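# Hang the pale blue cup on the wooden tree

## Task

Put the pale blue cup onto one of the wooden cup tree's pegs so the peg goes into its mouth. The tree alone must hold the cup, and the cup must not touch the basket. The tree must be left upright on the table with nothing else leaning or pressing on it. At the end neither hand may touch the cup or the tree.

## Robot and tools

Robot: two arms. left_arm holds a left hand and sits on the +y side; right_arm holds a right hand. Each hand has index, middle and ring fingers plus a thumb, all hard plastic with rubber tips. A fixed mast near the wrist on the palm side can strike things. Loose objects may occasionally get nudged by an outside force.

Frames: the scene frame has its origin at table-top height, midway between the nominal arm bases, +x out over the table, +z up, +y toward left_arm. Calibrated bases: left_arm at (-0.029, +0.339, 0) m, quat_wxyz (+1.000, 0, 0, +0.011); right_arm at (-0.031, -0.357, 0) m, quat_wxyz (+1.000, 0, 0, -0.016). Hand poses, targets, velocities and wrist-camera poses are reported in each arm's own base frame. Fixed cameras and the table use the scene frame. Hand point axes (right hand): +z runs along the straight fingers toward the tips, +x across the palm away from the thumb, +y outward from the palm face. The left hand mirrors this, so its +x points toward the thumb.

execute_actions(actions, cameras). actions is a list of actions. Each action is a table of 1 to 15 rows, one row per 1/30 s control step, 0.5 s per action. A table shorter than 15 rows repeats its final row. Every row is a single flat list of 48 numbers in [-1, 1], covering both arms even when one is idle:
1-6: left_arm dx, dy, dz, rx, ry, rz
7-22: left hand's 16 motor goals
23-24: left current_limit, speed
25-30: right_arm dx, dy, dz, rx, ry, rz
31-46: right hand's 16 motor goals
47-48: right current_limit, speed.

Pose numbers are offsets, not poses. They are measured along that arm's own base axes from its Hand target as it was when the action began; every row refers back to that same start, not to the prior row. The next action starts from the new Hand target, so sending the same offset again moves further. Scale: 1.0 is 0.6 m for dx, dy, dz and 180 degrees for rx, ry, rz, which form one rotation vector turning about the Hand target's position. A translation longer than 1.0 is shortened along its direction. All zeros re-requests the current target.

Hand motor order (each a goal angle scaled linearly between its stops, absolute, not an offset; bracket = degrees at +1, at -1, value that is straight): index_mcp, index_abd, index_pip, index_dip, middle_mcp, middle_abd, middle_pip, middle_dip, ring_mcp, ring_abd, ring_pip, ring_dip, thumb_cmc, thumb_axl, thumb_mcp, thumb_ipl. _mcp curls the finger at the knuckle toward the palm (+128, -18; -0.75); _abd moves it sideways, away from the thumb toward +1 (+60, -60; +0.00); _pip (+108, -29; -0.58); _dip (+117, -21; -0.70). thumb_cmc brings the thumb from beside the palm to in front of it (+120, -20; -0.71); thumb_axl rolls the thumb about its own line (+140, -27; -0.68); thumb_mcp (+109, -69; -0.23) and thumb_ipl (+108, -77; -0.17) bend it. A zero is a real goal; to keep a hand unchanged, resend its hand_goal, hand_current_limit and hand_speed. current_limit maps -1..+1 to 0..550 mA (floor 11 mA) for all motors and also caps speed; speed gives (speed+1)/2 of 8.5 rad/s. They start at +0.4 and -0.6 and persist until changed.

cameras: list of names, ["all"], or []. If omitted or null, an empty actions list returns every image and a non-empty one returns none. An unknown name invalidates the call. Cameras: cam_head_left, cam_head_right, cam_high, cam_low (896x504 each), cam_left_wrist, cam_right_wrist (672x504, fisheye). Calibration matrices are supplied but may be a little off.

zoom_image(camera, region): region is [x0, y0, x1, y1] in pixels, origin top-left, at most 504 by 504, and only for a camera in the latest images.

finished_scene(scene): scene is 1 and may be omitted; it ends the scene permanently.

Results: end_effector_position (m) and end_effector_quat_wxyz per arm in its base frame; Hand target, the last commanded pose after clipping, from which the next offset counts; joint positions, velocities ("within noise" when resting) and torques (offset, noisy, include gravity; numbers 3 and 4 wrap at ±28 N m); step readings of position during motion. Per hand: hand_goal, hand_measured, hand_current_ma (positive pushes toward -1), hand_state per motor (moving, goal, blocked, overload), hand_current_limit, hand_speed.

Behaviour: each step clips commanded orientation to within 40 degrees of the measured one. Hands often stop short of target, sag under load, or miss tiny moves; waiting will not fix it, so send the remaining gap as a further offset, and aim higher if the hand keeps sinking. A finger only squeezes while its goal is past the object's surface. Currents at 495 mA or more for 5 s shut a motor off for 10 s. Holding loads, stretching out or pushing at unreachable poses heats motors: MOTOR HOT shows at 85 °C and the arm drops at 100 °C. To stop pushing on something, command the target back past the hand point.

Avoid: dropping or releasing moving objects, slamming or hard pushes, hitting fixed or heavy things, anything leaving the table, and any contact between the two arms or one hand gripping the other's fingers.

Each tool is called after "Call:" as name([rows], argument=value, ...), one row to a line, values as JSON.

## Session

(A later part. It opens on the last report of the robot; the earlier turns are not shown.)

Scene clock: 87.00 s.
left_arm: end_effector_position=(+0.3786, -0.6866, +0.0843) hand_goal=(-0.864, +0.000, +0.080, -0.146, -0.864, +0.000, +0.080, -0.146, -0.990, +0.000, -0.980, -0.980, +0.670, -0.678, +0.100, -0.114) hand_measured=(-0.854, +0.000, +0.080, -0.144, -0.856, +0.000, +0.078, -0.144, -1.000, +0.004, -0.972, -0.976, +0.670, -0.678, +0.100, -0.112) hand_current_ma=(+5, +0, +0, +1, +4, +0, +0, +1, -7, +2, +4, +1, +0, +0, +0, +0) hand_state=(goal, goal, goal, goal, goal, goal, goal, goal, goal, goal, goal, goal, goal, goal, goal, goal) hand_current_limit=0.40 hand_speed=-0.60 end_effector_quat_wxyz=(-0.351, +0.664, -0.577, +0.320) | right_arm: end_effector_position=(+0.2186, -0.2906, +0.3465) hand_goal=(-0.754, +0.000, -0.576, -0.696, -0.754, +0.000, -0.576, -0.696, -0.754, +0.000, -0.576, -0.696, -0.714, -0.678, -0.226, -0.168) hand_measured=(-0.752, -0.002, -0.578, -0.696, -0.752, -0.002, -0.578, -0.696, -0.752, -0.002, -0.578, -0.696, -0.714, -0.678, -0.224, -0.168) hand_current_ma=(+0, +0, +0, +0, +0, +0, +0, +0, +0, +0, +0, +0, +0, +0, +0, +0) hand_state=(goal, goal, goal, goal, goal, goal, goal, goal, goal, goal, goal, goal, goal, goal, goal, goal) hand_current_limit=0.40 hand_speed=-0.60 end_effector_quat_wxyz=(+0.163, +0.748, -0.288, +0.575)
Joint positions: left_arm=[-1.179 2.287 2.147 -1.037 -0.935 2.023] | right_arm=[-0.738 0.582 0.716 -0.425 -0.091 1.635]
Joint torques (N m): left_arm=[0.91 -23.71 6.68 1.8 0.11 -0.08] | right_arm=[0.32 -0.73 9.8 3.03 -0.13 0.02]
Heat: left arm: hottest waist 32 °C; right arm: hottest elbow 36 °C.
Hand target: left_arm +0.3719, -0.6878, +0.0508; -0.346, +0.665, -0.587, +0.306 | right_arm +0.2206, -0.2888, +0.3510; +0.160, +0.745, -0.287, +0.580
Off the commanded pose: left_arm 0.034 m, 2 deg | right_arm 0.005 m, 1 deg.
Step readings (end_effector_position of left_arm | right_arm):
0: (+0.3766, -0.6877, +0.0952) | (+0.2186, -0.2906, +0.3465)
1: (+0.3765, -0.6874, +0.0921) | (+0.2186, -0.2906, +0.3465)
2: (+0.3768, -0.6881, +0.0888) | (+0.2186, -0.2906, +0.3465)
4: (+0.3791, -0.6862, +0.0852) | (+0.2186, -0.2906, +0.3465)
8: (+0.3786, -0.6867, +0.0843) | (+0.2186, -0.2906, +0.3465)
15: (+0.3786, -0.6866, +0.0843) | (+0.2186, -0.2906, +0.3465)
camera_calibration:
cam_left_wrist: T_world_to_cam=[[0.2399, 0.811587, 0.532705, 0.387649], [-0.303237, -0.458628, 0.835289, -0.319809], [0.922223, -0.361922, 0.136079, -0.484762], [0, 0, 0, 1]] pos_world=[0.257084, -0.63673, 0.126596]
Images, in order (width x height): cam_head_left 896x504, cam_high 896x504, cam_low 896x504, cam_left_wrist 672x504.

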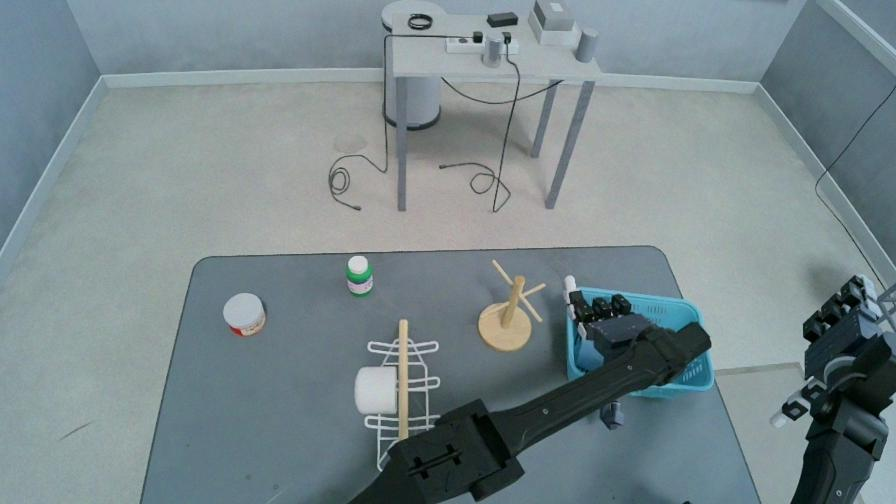

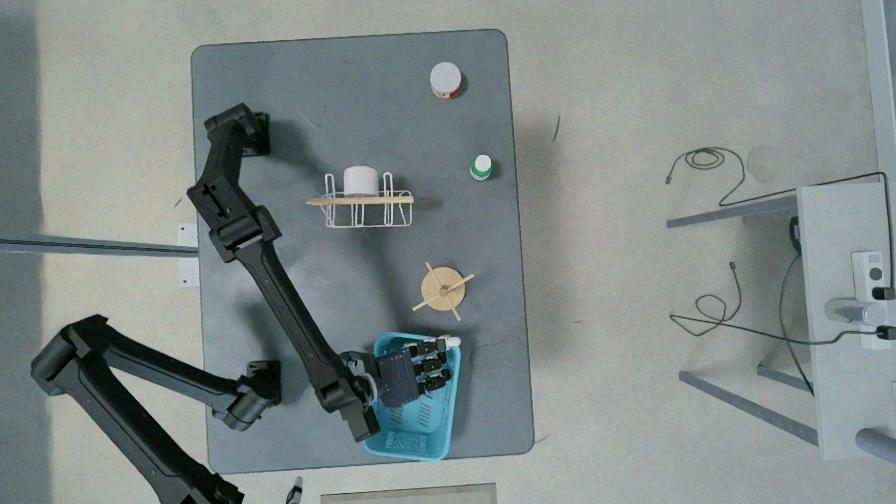

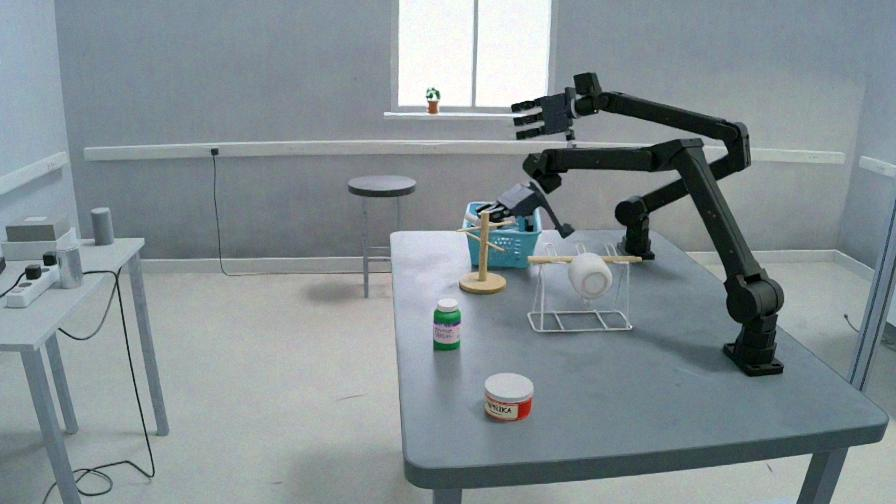

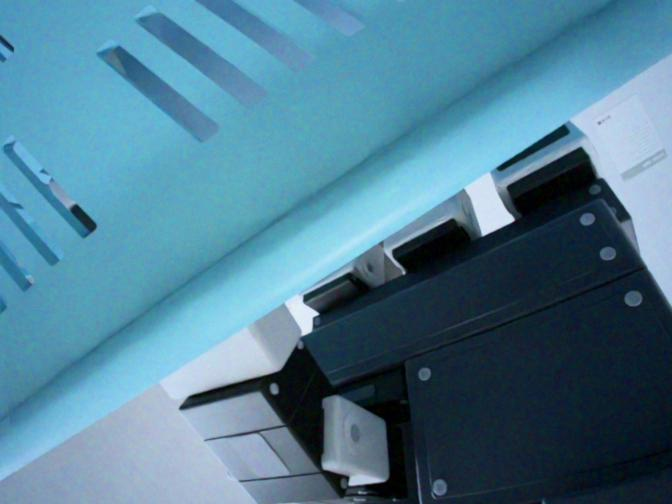

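Call:
execute_actions([
  [[0.0,0.0,0.1,0,0,0,-0.863,0,0.08,-0.145,-0.863,0,0.08,-0.145,-0.99,0,-0.98,-0.98,0.671,-0.678,0.1,-0.114,0.4,-0.6,0,0,0,0,0,0,-0.754,0,-0.576,-0.696,-0.754,0,-0.576,-0.696,-0.754,0,-0.576,-0.696,-0.714,-0.678,-0.226,-0.168,0.4,-0.6]],
  [[0,0,0.08,0,0,0,-0.863,0,0.08,-0.145,-0.863,0,0.08,-0.145,-0.96,0,-0.0,-0.145,0.671,-0.678,0.1,-0.114,0.4,-0.6,0,0,0,0,0,0,-0.754,0,-0.576,-0.696,-0.754,0,-0.576,-0.696,-0.754,0,-0.576,-0.696,-0.714,-0.678,-0.226,-0.168,0.4,-0.6]],
  [[0,0,0,0,0,0,-0.863,0,0.08,-0.145,-0.863,0,0.08,-0.145,-0.9,0,0.1,-0.145,0.671,-0.678,0.1,-0.114,0.4,-0.6,0,0,0,0,0,0,-0.754,0,-0.576,-0.696,-0.754,0,-0.576,-0.696,-0.754,0,-0.576,-0.696,-0.714,-0.678,-0.226,-0.168,0.4,-0.6]],
], cameras=["cam_high","cam_low","cam_left_wrist","cam_head_left"])

Call:
zoom_image(camera="cam_low", region=[460, 170, 550, 240])

Call:
zoom_image(camera="cam_high", region=[360, 325, 470, 435])

Call:
zoom_image(camera="cam_head_left", region=[550, 260, 730, 410])

Scene clock: 90.43 s.
left_arm: end_effector_position=(+0.3795, -0.6750, +0.1480) hand_goal=(-0.864, +0.000, +0.080, -0.146, -0.864, +0.000, +0.080, -0.146, -0.900, +0.000, +0.100, -0.146, +0.670, -0.678, +0.100, -0.114) hand_measured=(-0.854, +0.000, +0.080, -0.144, -0.856, +0.000, +0.078, -0.144, -0.972, +0.012, +0.036, -0.168, +0.666, -0.682, +0.102, -0.112) hand_current_ma=(+6, +0, +0, +1, +4, +0, +0, +1, -153, +7, -114, -22, -2, -1, +1, +1) hand_state=(goal, goal, goal, goal, goal, goal, goal, goal, blocked, goal, blocked, blocked, goal, goal, goal, goal) hand_current_limit=0.40 hand_speed=-0.60 end_effector_quat_wxyz=(-0.364, +0.660, -0.587, +0.296) | right_arm: end_effector_position=(+0.2186, -0.2906, +0.3465) hand_goal=(-0.754, +0.000, -0.576, -0.696, -0.754, +0.000, -0.576, -0.696, -0.754, +0.000, -0.576, -0.696, -0.714, -0.678, -0.226, -0.168) hand_measured=(-0.752, -0.002, -0.578, -0.696, -0.752, -0.002, -0.578, -0.696, -0.752, -0.002, -0.578, -0.696, -0.714, -0.678, -0.224, -0.168) hand_current_ma=(+0, +0, +0, +0, +0, +0, +0, +0, +0, +0, +0, +0, +0, +0, +0, +0) hand_state=(goal, goal, goal, goal, goal, goal, goal, goal, goal, goal, goal, goal, goal, goal, goal, goal) hand_current_limit=0.40 hand_speed=-0.60 end_effector_quat_wxyz=(+0.163, +0.748, -0.288, +0.575)
Joint positions: left_arm=[-1.173 2.29 2.33 -1.276 -0.936 2.021] | right_arm=[-0.738 0.582 0.716 -0.425 -0.091 1.635]
Joint torques (N m): left_arm=[0.09 -25.99 10.86 0.91 0.2 -0.02] | right_arm=[0.32 -0.85 9.84 3.04 -0.14 0.01]
Heat: left arm: hottest waist 32 °C; right arm: hottest elbow 36 °C.
Hand target: left_arm +0.3717, -0.6880, +0.1587; -0.345, +0.665, -0.588, +0.306 | right_arm +0.2206, -0.2888, +0.3510; +0.160, +0.745, -0.287, +0.580
Off the commanded pose: left_arm 0.018 m, 2 deg | right_arm 0.005 m, 1 deg.
Step readings (end_effector_position of left_arm | right_arm):
0: (+0.3786, -0.6866, +0.0843) | (+0.2186, -0.2906, +0.3465)
1: (+0.3780, -0.6853, +0.0868) | (+0.2186, -0.2906, +0.3465)
2: (+0.3755, -0.6828, +0.0883) | (+0.2186, -0.2906, +0.3465)
4: (+0.3719, -0.6785, +0.0896) | (+0.2186, -0.2906, +0.3465)
8: (+0.3705, -0.6758, +0.0916) | (+0.2186, -0.2906, +0.3465)
15: (+0.3703, -0.6753, +0.0917) | (+0.2186, -0.2906, +0.3465)
16: (+0.3699, -0.6749, +0.0952) | (+0.2186, -0.2906, +0.3465)
17: (+0.3686, -0.6728, +0.0976) | (+0.2186, -0.2906, +0.3465)
19: (+0.3676, -0.6709, +0.1076) | (+0.2186, -0.2906, +0.3465)
23: (+0.3703, -0.6774, +0.1315) | (+0.2186, -0.2906, +0.3465)
30: (+0.3709, -0.6779, +0.1400) | (+0.2186, -0.2906, +0.3465)
31: (+0.3712, -0.6774, +0.1402) | (+0.2186, -0.2906, +0.3465)
32: (+0.3718, -0.6769, +0.1404) | (+0.2186, -0.2906, +0.3465)
34: (+0.3748, -0.6760, +0.1426) | (+0.2186, -0.2906, +0.3465)
38: (+0.3791, -0.6751, +0.1463) | (+0.2186, -0.2906, +0.3465)
45: (+0.3796, -0.6751, +0.1481) | (+0.2186, -0.2906, +0.3465)
camera_calibration:
cam_left_wrist: T_world_to_cam=[[0.245399, 0.783776, 0.570503, 0.317655], [-0.281856, -0.50539, 0.81556, -0.404168], [0.927543, -0.360938, 0.0968899, -0.485533], [0, 0, 0, 1]] pos_world=[0.258483, -0.62848, 0.195444]
Images, in order (width x height): cam_head_left 896x504, cam_high 896x504, cam_low 896x504, cam_left_wrist 672x504.

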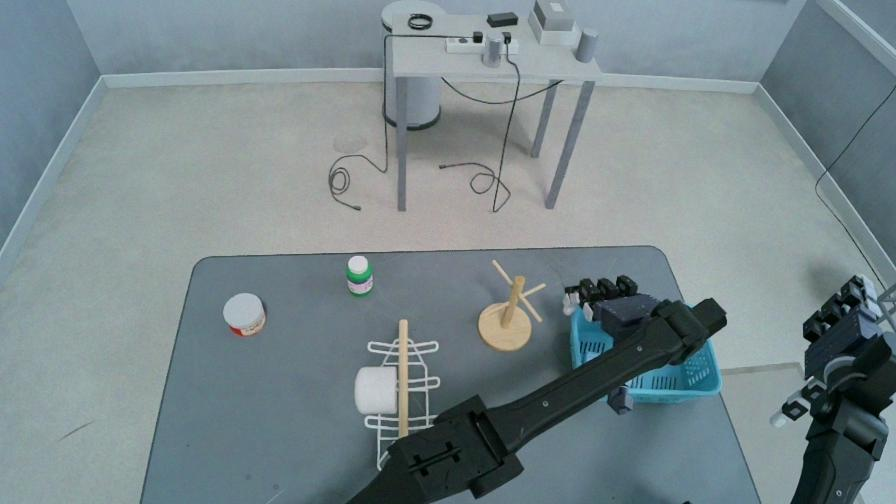

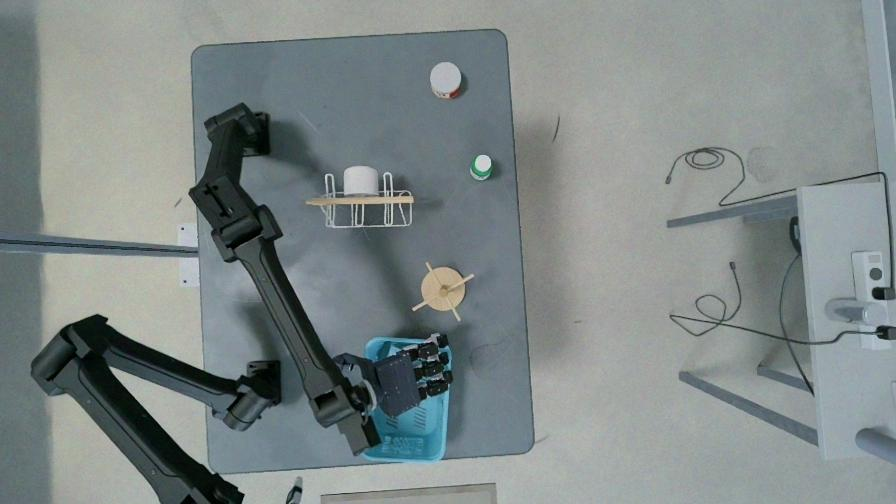

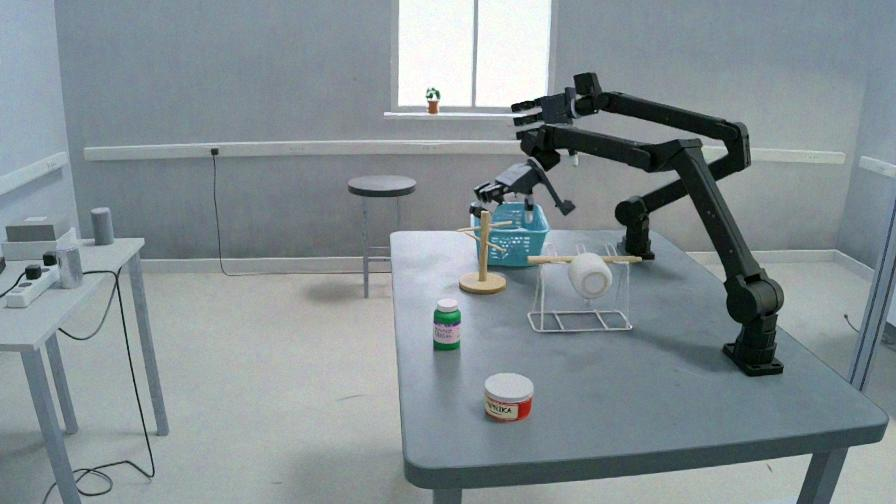

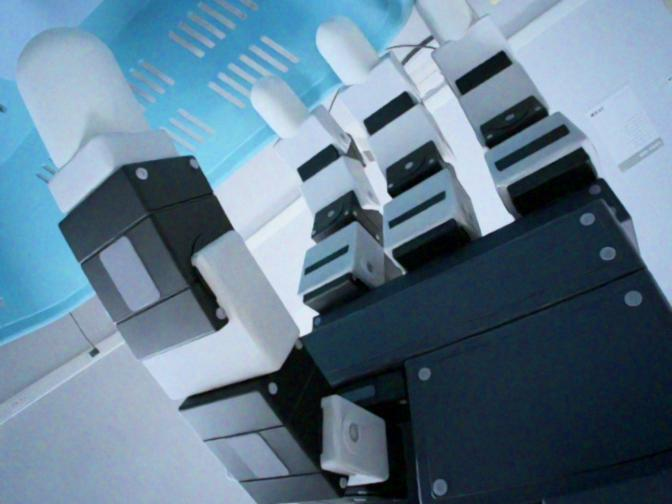

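Scaled by 5.600 from the camera's 896x504 image, which has a finer 1280x720 frame.

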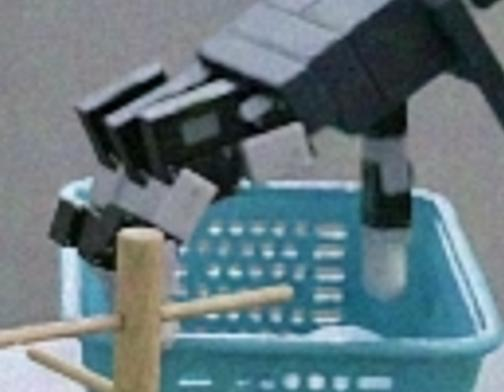

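Scaled by 4.582 from the camera's 896x504 image, which has a finer 1280x720 frame.

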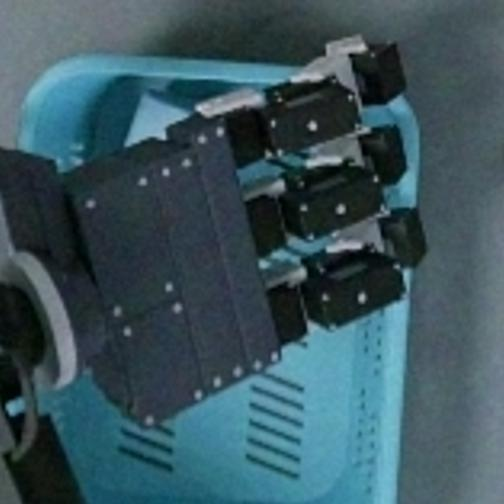

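Scaled by 2.800 from the camera's 896x504 image, which has a finer 1280x720 frame.

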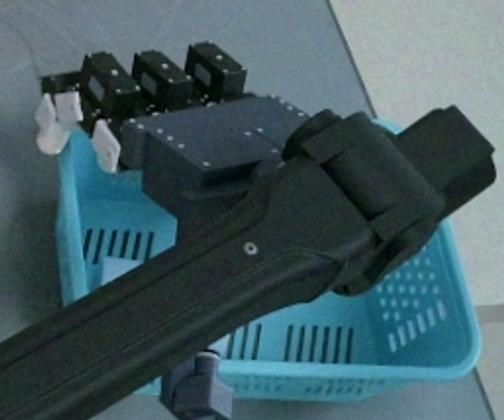

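Call:
execute_actions([
  [[0.0,0.0,0.05,0,0,0,-0.863,0,0.08,-0.145,-0.863,0,0.08,-0.145,-0.99,0,-0.98,-0.98,0.671,-0.678,0.1,-0.114,0.4,-0.6,0,0,0,0,0,0,-0.754,0,-0.576,-0.696,-0.754,0,-0.576,-0.696,-0.754,0,-0.576,-0.696,-0.714,-0.678,-0.226,-0.168,0.4,-0.6]],
  [[-0.07,0,0.05,0,0,0,-0.863,0,0.08,-0.145,-0.863,0,0.08,-0.145,-0.99,0,-0.98,-0.98,0.671,-0.678,0.1,-0.114,0.4,-0.6,0,0,0,0,0,0,-0.754,0,-0.576,-0.696,-0.754,0,-0.576,-0.696,-0.754,0,-0.576,-0.696,-0.714,-0.678,-0.226,-0.168,0.4,-0.6]],
  [[-0.1,0,0,0,0,0,-0.863,0,0.08,-0.145,-0.863,0,0.08,-0.145,-0.9,0,0.1,-0.145,0.671,-0.678,0.1,-0.114,0.4,-0.6,0,0,0,0,0,0,-0.754,0,-0.576,-0.696,-0.754,0,-0.576,-0.696,-0.754,0,-0.576,-0.696,-0.714,-0.678,-0.226,-0.168,0.4,-0.6]],
], cameras=["cam_high","cam_low","cam_left_wrist","cam_head_left"])

Call:
zoom_image(camera="cam_high", region=[350, 325, 470, 475])

Call:
zoom_image(camera="cam_low", region=[450, 160, 570, 280])

Scene clock: 93.70 s.
left_arm: end_effector_position=(+0.2635, -0.6911, +0.1922) hand_goal=(-0.864, +0.000, +0.080, -0.146, -0.864, +0.000, +0.080, -0.146, -0.900, +0.000, +0.100, -0.146, +0.670, -0.678, +0.100, -0.114) hand_measured=(-0.856, +0.000, +0.080, -0.144, -0.856, +0.000, +0.078, -0.144, -0.892, +0.002, +0.098, -0.150, +0.668, -0.680, +0.102, -0.112) hand_current_ma=(+5, +0, +0, +1, +4, +0, +0, +1, +4, +0, -1, -1, -1, -1, +1, +1) hand_state=(goal, goal, goal, goal, goal, goal, goal, goal, goal, goal, goal, goal, goal, goal, goal, goal) hand_current_limit=0.40 hand_speed=-0.60 end_effector_quat_wxyz=(-0.353, +0.655, -0.601, +0.293) | right_arm: end_effector_position=(+0.2186, -0.2906, +0.3465) hand_goal=(-0.754, +0.000, -0.576, -0.696, -0.754, +0.000, -0.576, -0.696, -0.754, +0.000, -0.576, -0.696, -0.714, -0.678, -0.226, -0.168) hand_measured=(-0.752, -0.002, -0.578, -0.696, -0.752, -0.002, -0.578, -0.696, -0.752, -0.002, -0.578, -0.696, -0.714, -0.678, -0.224, -0.168) hand_current_ma=(+0, +0, +0, +0, +0, +0, +0, +0, +0, +0, +0, +0, +0, +0, +0, +0) hand_state=(goal, goal, goal, goal, goal, goal, goal, goal, goal, goal, goal, goal, goal, goal, goal, goal) hand_current_limit=0.40 hand_speed=-0.60 end_effector_quat_wxyz=(+0.163, +0.748, -0.288, +0.575)
Joint positions: left_arm=[-1.327 2.271 2.429 -1.578 -0.945 1.807] | right_arm=[-0.738 0.582 0.716 -0.425 -0.091 1.635]
Joint torques (N m): left_arm=[0.73 -27.58 8.72 0.46 -0.97 -0.09] | right_arm=[0.38 -0.67 9.78 3.07 -0.14 0.03]
Heat: left arm: hottest waist 32 °C; right arm: hottest elbow 36 °C.
Hand target: left_arm +0.2698, -0.6879, +0.2189; -0.346, +0.665, -0.587, +0.306 | right_arm +0.2206, -0.2888, +0.3510; +0.160, +0.745, -0.287, +0.580
Off the commanded pose: left_arm 0.027 m, 3 deg | right_arm 0.005 m, 1 deg.
Step readings (end_effector_position of left_arm | right_arm):
0: (+0.3795, -0.6750, +0.1480) | (+0.2186, -0.2906, +0.3465)
1: (+0.3790, -0.6745, +0.1511) | (+0.2186, -0.2906, +0.3465)
2: (+0.3768, -0.6735, +0.1531) | (+0.2186, -0.2906, +0.3465)
4: (+0.3741, -0.6727, +0.1589) | (+0.2186, -0.2906, +0.3465)
8: (+0.3734, -0.6764, +0.1747) | (+0.2186, -0.2906, +0.3465)
15: (+0.3734, -0.6765, +0.1807) | (+0.2186, -0.2906, +0.3465)
16: (+0.3699, -0.6755, +0.1803) | (+0.2186, -0.2906, +0.3465)
17: (+0.3678, -0.6714, +0.1802) | (+0.2186, -0.2906, +0.3465)
19: (+0.3581, -0.6663, +0.1791) | (+0.2186, -0.2906, +0.3465)
23: (+0.3376, -0.6716, +0.1807) | (+0.2186, -0.2906, +0.3465)
30: (+0.3211, -0.6825, +0.1902) | (+0.2186, -0.2906, +0.3465)
31: (+0.3177, -0.6823, +0.1902) | (+0.2186, -0.2906, +0.3465)
32: (+0.3167, -0.6794, +0.1909) | (+0.2186, -0.2906, +0.3465)
34: (+0.3070, -0.6749, +0.1907) | (+0.2186, -0.2906, +0.3465)
38: (+0.2833, -0.6828, +0.1920) | (+0.2186, -0.2906, +0.3465)
45: (+0.2610, -0.6917, +0.1920) | (+0.2186, -0.2906, +0.3465)
camera_calibration:
cam_left_wrist: T_world_to_cam=[[0.282004, 0.77409, 0.566797, 0.317882], [-0.276762, -0.500024, 0.820596, -0.479643], [0.918628, -0.388279, 0.0732298, -0.39999], [0, 0, 0, 1]] pos_world=[0.145051, -0.64121, 0.24271]
Images, in order (width x height): cam_head_left 896x504, cam_high 896x504, cam_low 896x504, cam_left_wrist 672x504.

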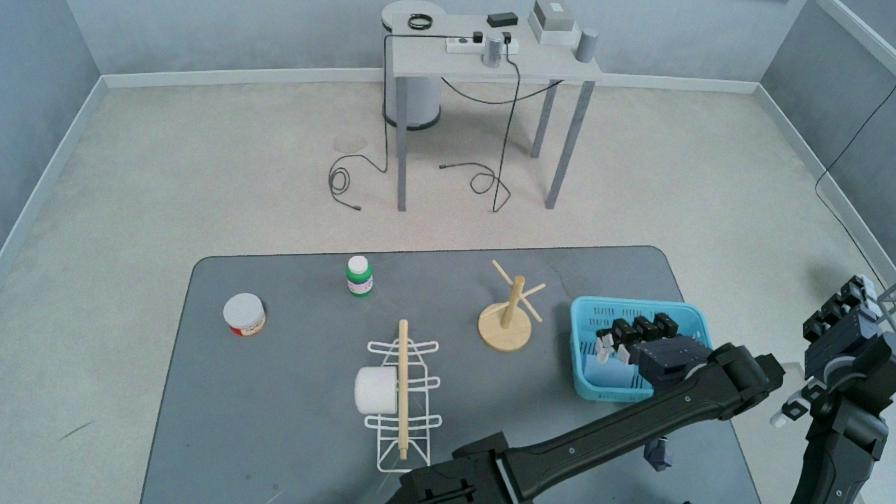

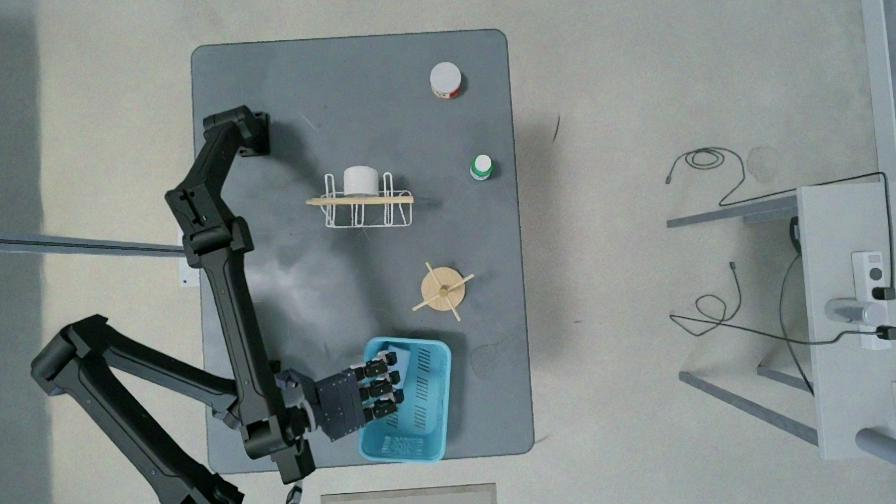

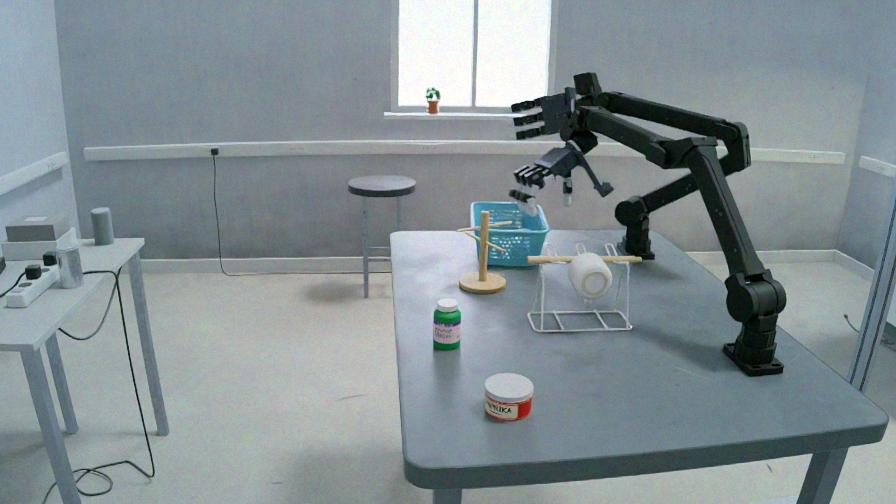

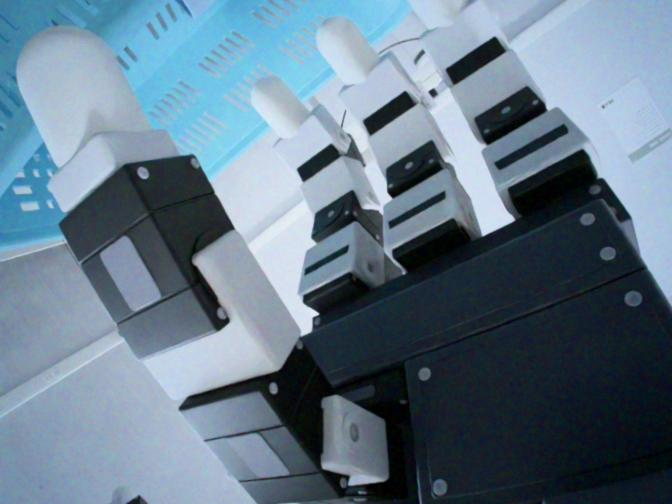

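Scaled by 3.360 from the camera's 896x504 image, which has a finer 1280x720 frame.

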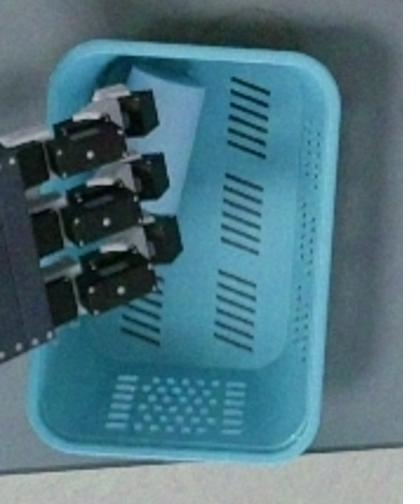

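Scaled by 4.200 from the camera's 896x504 image, which has a finer 1280x720 frame.

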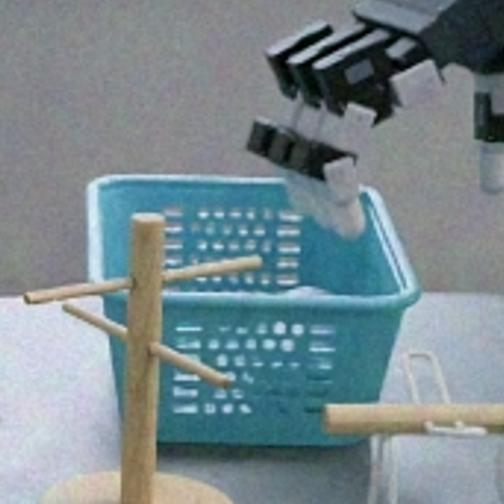

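Call:
execute_actions([
  [[0.08,0.0,0.0,0,0,0,-0.863,0,0.08,-0.145,-0.863,0,0.08,-0.145,-0.9,0,0.08,-0.145,0.671,-0.678,0.1,-0.114,0.4,-0.6,0,0,0,0,0,0,-0.754,0,-0.576,-0.696,-0.754,0,-0.576,-0.696,-0.754,0,-0.576,-0.696,-0.714,-0.678,-0.226,-0.168,0.4,-0.6]],
  [[0.08,0,0,0,0,0,-0.863,0,0.08,-0.145,-0.863,0,0.08,-0.145,-0.863,0,0.08,-0.145,0.671,-0.678,0.1,-0.114,0.4,-0.6,0,0,0,0,0,0,-0.754,0,-0.576,-0.696,-0.754,0,-0.576,-0.696,-0.754,0,-0.576,-0.696,-0.714,-0.678,-0.226,-0.168,0.4,-0.6]],
  [[0,0,-0.1,0,0,0,-0.863,0,0.08,-0.145,-0.863,0,0.08,-0.145,-0.863,0,0.08,-0.145,0.671,-0.678,0.1,-0.114,0.4,-0.6,0,0,0,0,0,0,-0.754,0,-0.576,-0.696,-0.754,0,-0.576,-0.696,-0.754,0,-0.576,-0.696,-0.714,-0.678,-0.226,-0.168,0.4,-0.6]],
], cameras=["cam_high","cam_low","cam_left_wrist","cam_head_left"])

Call:
zoom_image(camera="cam_high", region=[350, 325, 470, 445])

Call:
zoom_image(camera="cam_low", region=[450, 160, 570, 280])

Call:
zoom_image(camera="cam_head_left", region=[550, 260, 730, 410])

Scene clock: 97.67 s.
left_arm: end_effector_position=(+0.3662, -0.6830, +0.1633) hand_goal=(-0.864, +0.000, +0.080, -0.146, -0.864, +0.000, +0.080, -0.146, -0.864, +0.000, +0.080, -0.146, +0.670, -0.678, +0.100, -0.114) hand_measured=(-0.854, +0.000, +0.080, -0.144, -0.854, +0.000, +0.080, -0.144, -0.864, +0.002, +0.094, -0.132, +0.668, -0.680, +0.102, -0.112) hand_current_ma=(+7, +0, +0, +1, +6, +0, +0, +1, +0, +0, +11, +11, +0, -1, +0, +1) hand_state=(goal, goal, goal, goal, goal, goal, goal, goal, goal, goal, goal, goal, goal, goal, goal, goal) hand_current_limit=0.40 hand_speed=-0.60 end_effector_quat_wxyz=(-0.351, +0.664, -0.586, +0.304) | right_arm: end_effector_position=(+0.2186, -0.2906, +0.3465) hand_goal=(-0.754, +0.000, -0.576, -0.696, -0.754, +0.000, -0.576, -0.696, -0.754, +0.000, -0.576, -0.696, -0.714, -0.678, -0.226, -0.168) hand_measured=(-0.752, -0.002, -0.578, -0.696, -0.752, -0.002, -0.578, -0.696, -0.752, -0.002, -0.578, -0.696, -0.714, -0.678, -0.224, -0.168) hand_current_ma=(+0, +0, +0, +0, +0, +0, +0, +0, +0, +0, +0, +0, +0, +0, +0, +0) hand_state=(goal, goal, goal, goal, goal, goal, goal, goal, goal, goal, goal, goal, goal, goal, goal, goal) hand_current_limit=0.40 hand_speed=-0.60 end_effector_quat_wxyz=(+0.163, +0.748, -0.288, +0.575)
Joint positions: left_arm=[-1.189 2.28 2.354 -1.303 -0.922 2] | right_arm=[-0.738 0.582 0.716 -0.425 -0.091 1.635]
Joint torques (N m): left_arm=[0.79 -24.82 8.76 1.59 -0.5 0.02] | right_arm=[0.26 -0.62 9.78 3.07 -0.14 0.02]
Heat: left arm: hottest waist 32 °C; right arm: hottest elbow 36 °C.
Hand target: left_arm +0.3657, -0.6879, +0.1588; -0.346, +0.665, -0.587, +0.306 | right_arm +0.2206, -0.2888, +0.3510; +0.160, +0.745, -0.287, +0.580
Off the commanded pose: left_arm 0.007 m, 1 deg | right_arm 0.005 m, 1 deg.
Step readings (end_effector_position of left_arm | right_arm):
0: (+0.2635, -0.6911, +0.1922) | (+0.2186, -0.2906, +0.3465)
1: (+0.2669, -0.6904, +0.1923) | (+0.2186, -0.2906, +0.3465)
2: (+0.2681, -0.6922, +0.1922) | (+0.2186, -0.2906, +0.3465)
4: (+0.2779, -0.6922, +0.1927) | (+0.2186, -0.2906, +0.3465)
8: (+0.3025, -0.6828, +0.1932) | (+0.2186, -0.2906, +0.3465)
15: (+0.3240, -0.6729, +0.1962) | (+0.2186, -0.2906, +0.3465)
16: (+0.3262, -0.6733, +0.1981) | (+0.2186, -0.2906, +0.3465)
17: (+0.3276, -0.6776, +0.1994) | (+0.2186, -0.2906, +0.3465)
19: (+0.3342, -0.6850, +0.2062) | (+0.2186, -0.2906, +0.3465)
23: (+0.3498, -0.6833, +0.2193) | (+0.2186, -0.2906, +0.3465)
30: (+0.3650, -0.6785, +0.2298) | (+0.2186, -0.2906, +0.3465)
31: (+0.3656, -0.6790, +0.2217) | (+0.2186, -0.2906, +0.3465)
32: (+0.3665, -0.6803, +0.2191) | (+0.2186, -0.2906, +0.3465)
34: (+0.3662, -0.6801, +0.1977) | (+0.2186, -0.2906, +0.3465)
38: (+0.3667, -0.6797, +0.1633) | (+0.2186, -0.2906, +0.3465)
45: (+0.3662, -0.6830, +0.1633) | (+0.2186, -0.2906, +0.3465)
camera_calibration:
cam_left_wrist: T_world_to_cam=[[0.256469, 0.797796, 0.545661, 0.327958], [-0.280561, -0.47879, 0.831893, -0.409377], [0.924937, -0.366446, 0.101036, -0.48108], [0, 0, 0, 1]] pos_world=[0.246003, -0.633939, 0.21021]
Images, in order (width x height): cam_head_left 896x504, cam_high 896x504, cam_low 896x504, cam_left_wrist 672x504.

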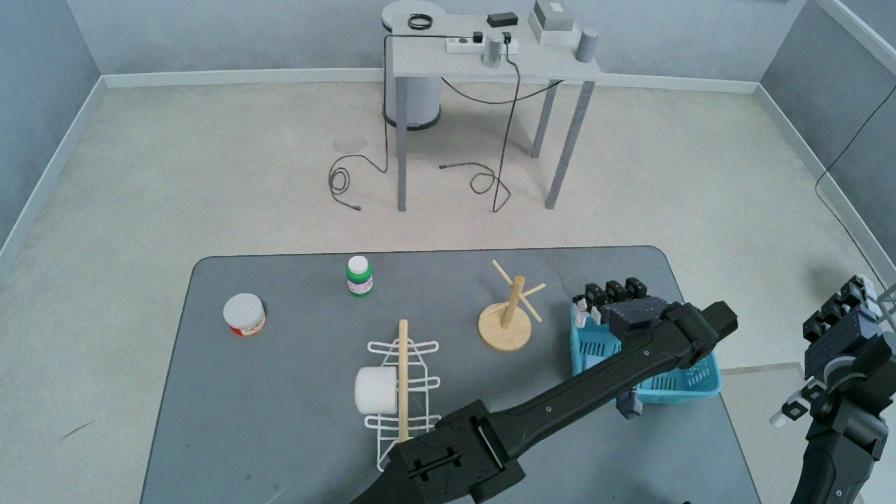

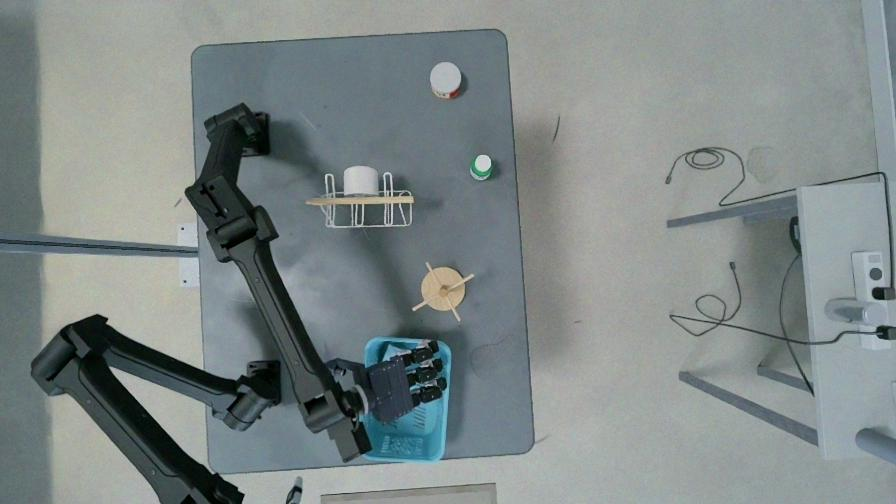

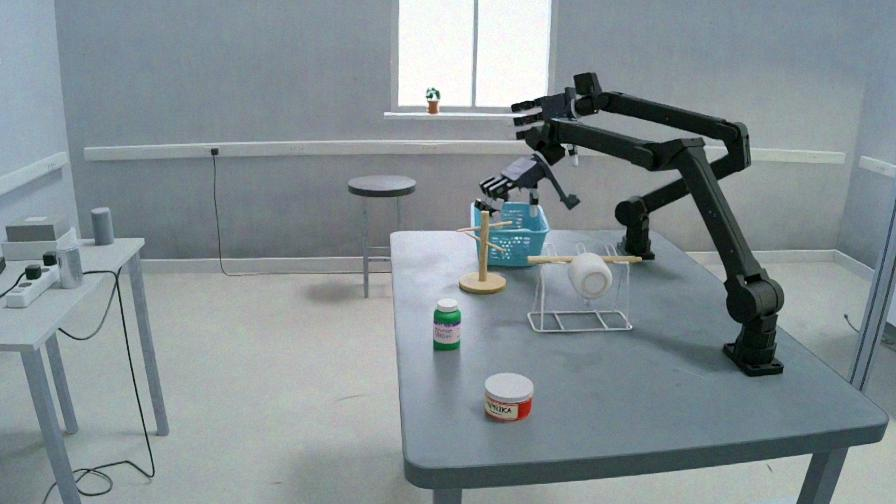

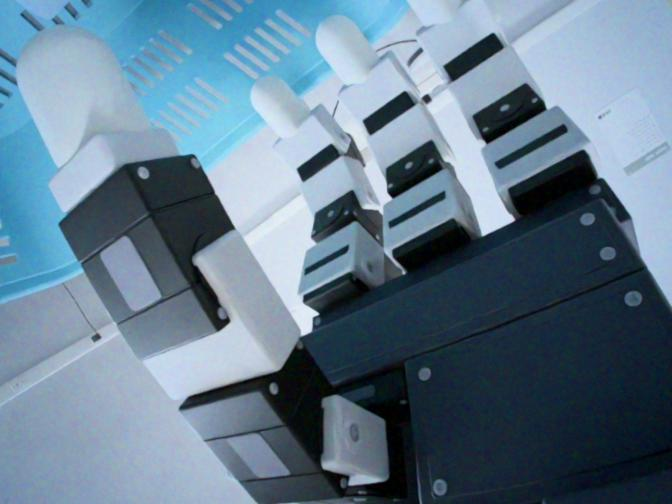

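Scaled by 4.200 from the camera's 896x504 image, which has a finer 1280x720 frame.

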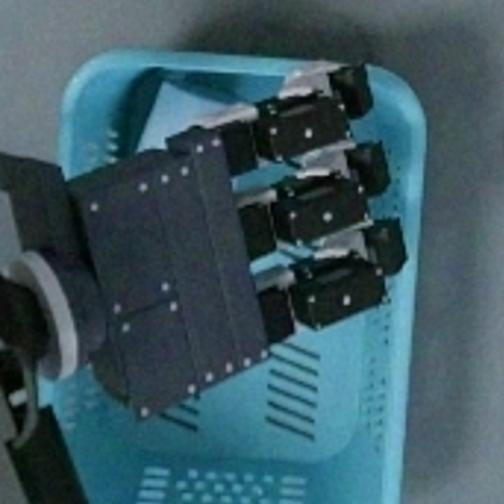

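Scaled by 4.200 from the camera's 896x504 image, which has a finer 1280x720 frame.

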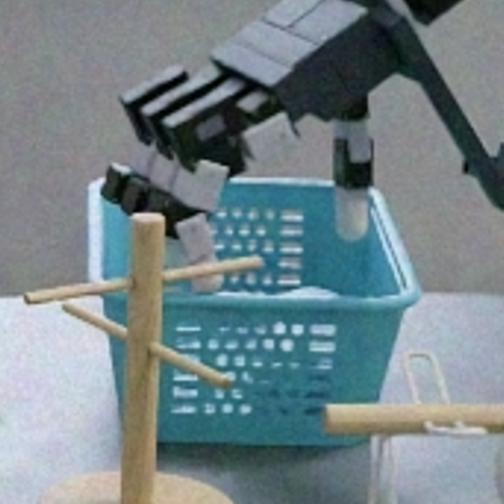

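Scaled by 2.800 from the camera's 896x504 image, which has a finer 1280x720 frame.

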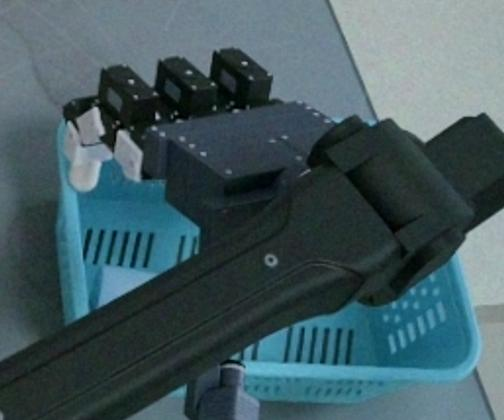

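Call:
execute_actions([
  [[-0.01,-0.014,-0.06,0,0,0,-0.863,0,0.08,-0.145,-0.863,0,0.08,-0.145,-0.863,0,0.08,-0.145,0.671,-0.678,0.1,-0.114,0.4,-0.6,0,0,0,0,0,0,-0.754,0,-0.576,-0.696,-0.754,0,-0.576,-0.696,-0.754,0,-0.576,-0.696,-0.714,-0.678,-0.226,-0.168,0.4,-0.6]],
  [[0,-0.0,-0.02,0,0,0,-0.863,0,0.08,-0.145,-0.863,0,0.08,-0.145,-0.863,0,0.08,-0.145,0.671,-0.678,0.1,-0.114,0.4,-0.6,0,0,0,0,0,0,-0.754,0,-0.576,-0.696,-0.754,0,-0.576,-0.696,-0.754,0,-0.576,-0.696,-0.714,-0.678,-0.226,-0.168,0.4,-0.6]],
], cameras=["cam_high","cam_low","cam_left_wrist","cam_head_left"])

Call:
zoom_image(camera="cam_high", region=[350, 325, 470, 445])

Call:
zoom_image(camera="cam_low", region=[460, 170, 560, 270])

Call:
zoom_image(camera="cam_head_left", region=[550, 260, 730, 410])

Scene clock: 99.63 s.
left_arm: end_effector_position=(+0.3630, -0.6930, +0.1377) hand_goal=(-0.864, +0.000, +0.080, -0.146, -0.864, +0.000, +0.080, -0.146, -0.864, +0.000, +0.080, -0.146, +0.670, -0.678, +0.100, -0.114) hand_measured=(-0.854, +0.000, +0.080, -0.144, -0.854, +0.000, +0.080, -0.144, -0.880, +0.006, +0.084, -0.140, +0.668, -0.680, +0.102, -0.112) hand_current_ma=(+7, +0, +0, +1, +6, +0, +0, +1, -14, +2, +1, +2, +0, -1, +0, +1) hand_state=(goal, goal, goal, goal, goal, goal, goal, goal, goal, goal, goal, goal, goal, goal, goal, goal) hand_current_limit=0.40 hand_speed=-0.60 end_effector_quat_wxyz=(-0.347, +0.664, -0.582, +0.316) | right_arm: end_effector_position=(+0.2186, -0.2906, +0.3465) hand_goal=(-0.754, +0.000, -0.576, -0.696, -0.754, +0.000, -0.576, -0.696, -0.754, +0.000, -0.576, -0.696, -0.714, -0.678, -0.226, -0.168) hand_measured=(-0.752, -0.002, -0.578, -0.696, -0.752, -0.002, -0.578, -0.696, -0.752, -0.002, -0.578, -0.696, -0.714, -0.678, -0.224, -0.168) hand_current_ma=(+0, +0, +0, +0, +0, +0, +0, +0, +0, +0, +0, +0, +0, +0, +0, +0) hand_state=(goal, goal, goal, goal, goal, goal, goal, goal, goal, goal, goal, goal, goal, goal, goal, goal) hand_current_limit=0.40 hand_speed=-0.60 end_effector_quat_wxyz=(+0.163, +0.748, -0.288, +0.575)
Joint positions: left_arm=[-1.199 2.285 2.289 -1.213 -0.93 1.993] | right_arm=[-0.738 0.582 0.716 -0.425 -0.091 1.635]
Joint torques (N m): left_arm=[0.09 -24.06 7.16 1.77 -0.34 -0.08] | right_arm=[0.26 -0.67 9.83 3.08 -0.13 0.02]
Heat: left arm: hottest waist 32 °C; right arm: hottest elbow 37 °C.
Hand target: left_arm +0.3597, -0.6963, +0.1106; -0.345, +0.665, -0.587, +0.306 | right_arm +0.2206, -0.2888, +0.3510; +0.160, +0.745, -0.287, +0.580
Off the commanded pose: left_arm 0.027 m, 1 deg | right_arm 0.005 m, 1 deg.
Step readings (end_effector_position of left_arm | right_arm):
0: (+0.3662, -0.6830, +0.1633) | (+0.2186, -0.2906, +0.3465)
1: (+0.3664, -0.6837, +0.1608) | (+0.2186, -0.2906, +0.3465)
2: (+0.3675, -0.6853, +0.1598) | (+0.2186, -0.2906, +0.3465)
4: (+0.3671, -0.6897, +0.1561) | (+0.2186, -0.2906, +0.3465)
8: (+0.3631, -0.6906, +0.1448) | (+0.2186, -0.2906, +0.3465)
15: (+0.3623, -0.6911, +0.1425) | (+0.2186, -0.2906, +0.3465)
16: (+0.3624, -0.6912, +0.1408) | (+0.2186, -0.2906, +0.3465)
17: (+0.3629, -0.6916, +0.1391) | (+0.2186, -0.2906, +0.3465)
19: (+0.3636, -0.6924, +0.1383) | (+0.2186, -0.2906, +0.3465)
23: (+0.3629, -0.6929, +0.1376) | (+0.2186, -0.2906, +0.3465)
30: (+0.3630, -0.6930, +0.1377) | (+0.2186, -0.2906, +0.3465)
camera_calibration:
cam_left_wrist: T_world_to_cam=[[0.251562, 0.808577, 0.531902, 0.361986], [-0.294701, -0.459485, 0.837869, -0.376137], [0.921883, -0.367528, 0.122699, -0.481852], [0, 0, 0, 1]] pos_world=[0.242301, -0.642617, 0.181735]
Images, in order (width x height): cam_head_left 896x504, cam_high 896x504, cam_low 896x504, cam_left_wrist 672x504.

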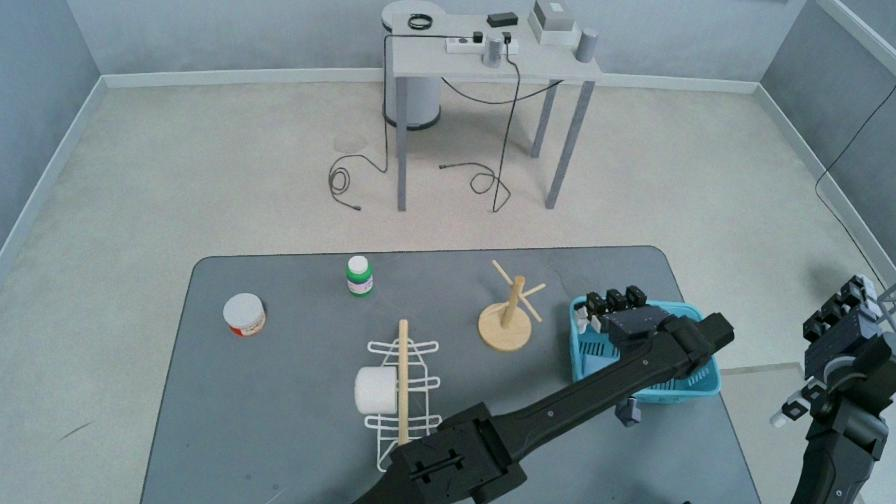

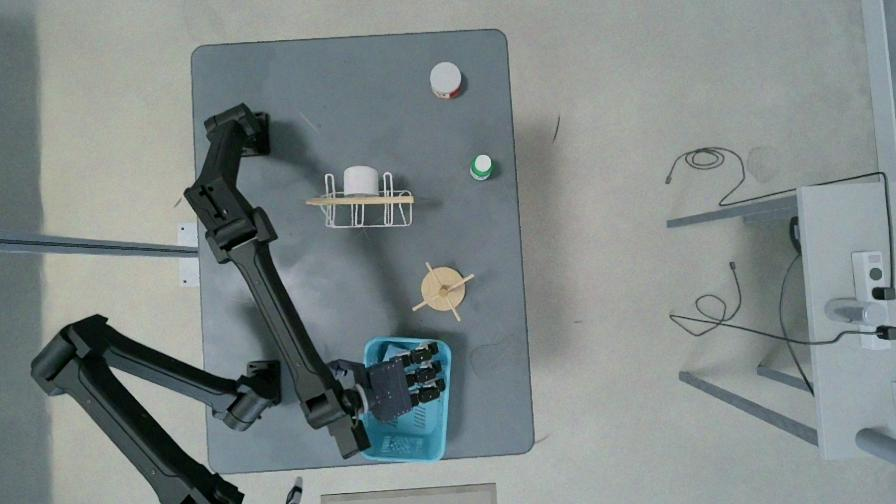

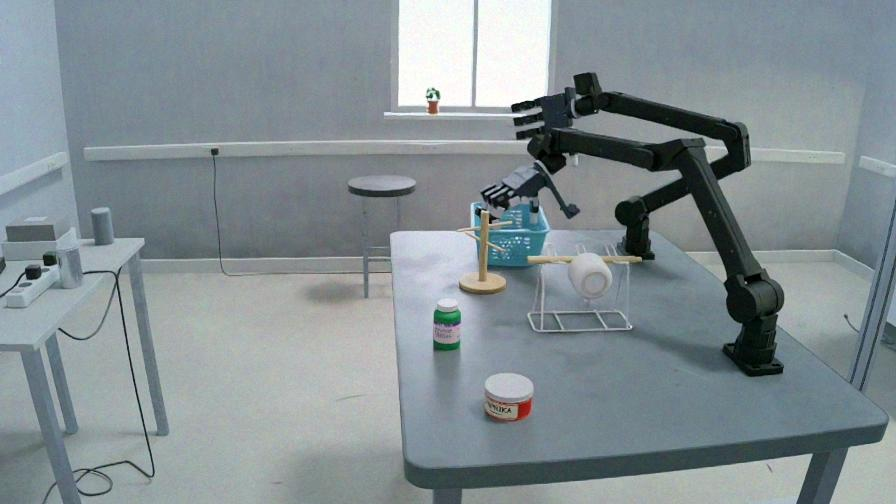

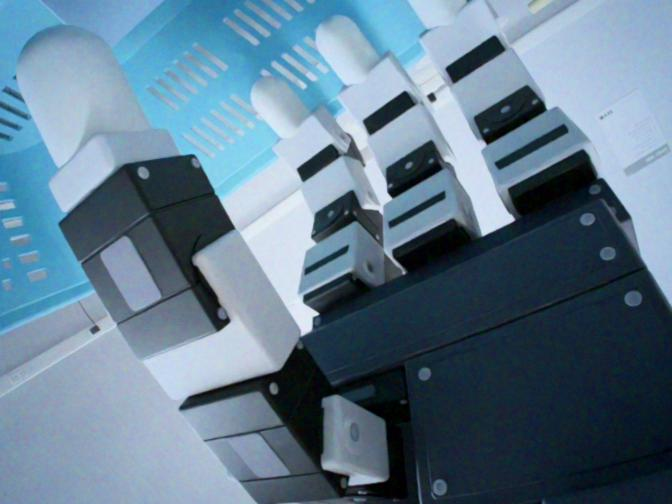

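Scaled by 4.200 from the camera's 896x504 image, which has a finer 1280x720 frame.

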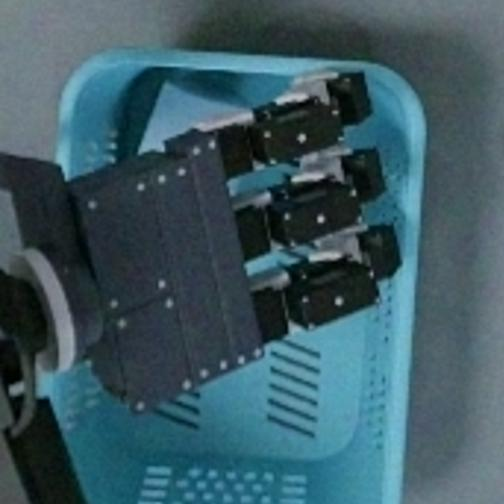

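Scaled by 5.040 from the camera's 896x504 image, which has a finer 1280x720 frame.

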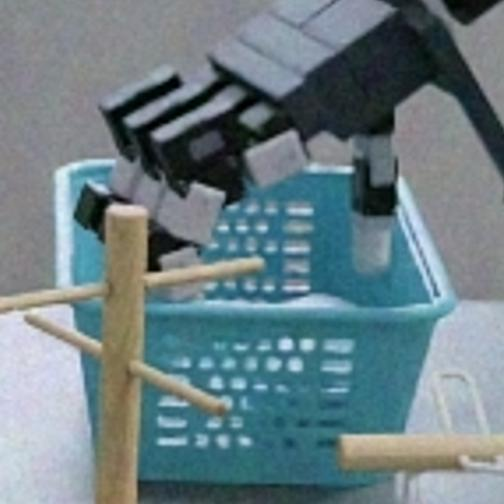

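Scaled by 2.800 from the camera's 896x504 image, which has a finer 1280x720 frame.

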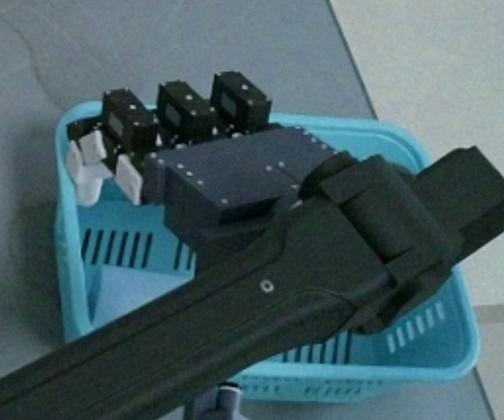

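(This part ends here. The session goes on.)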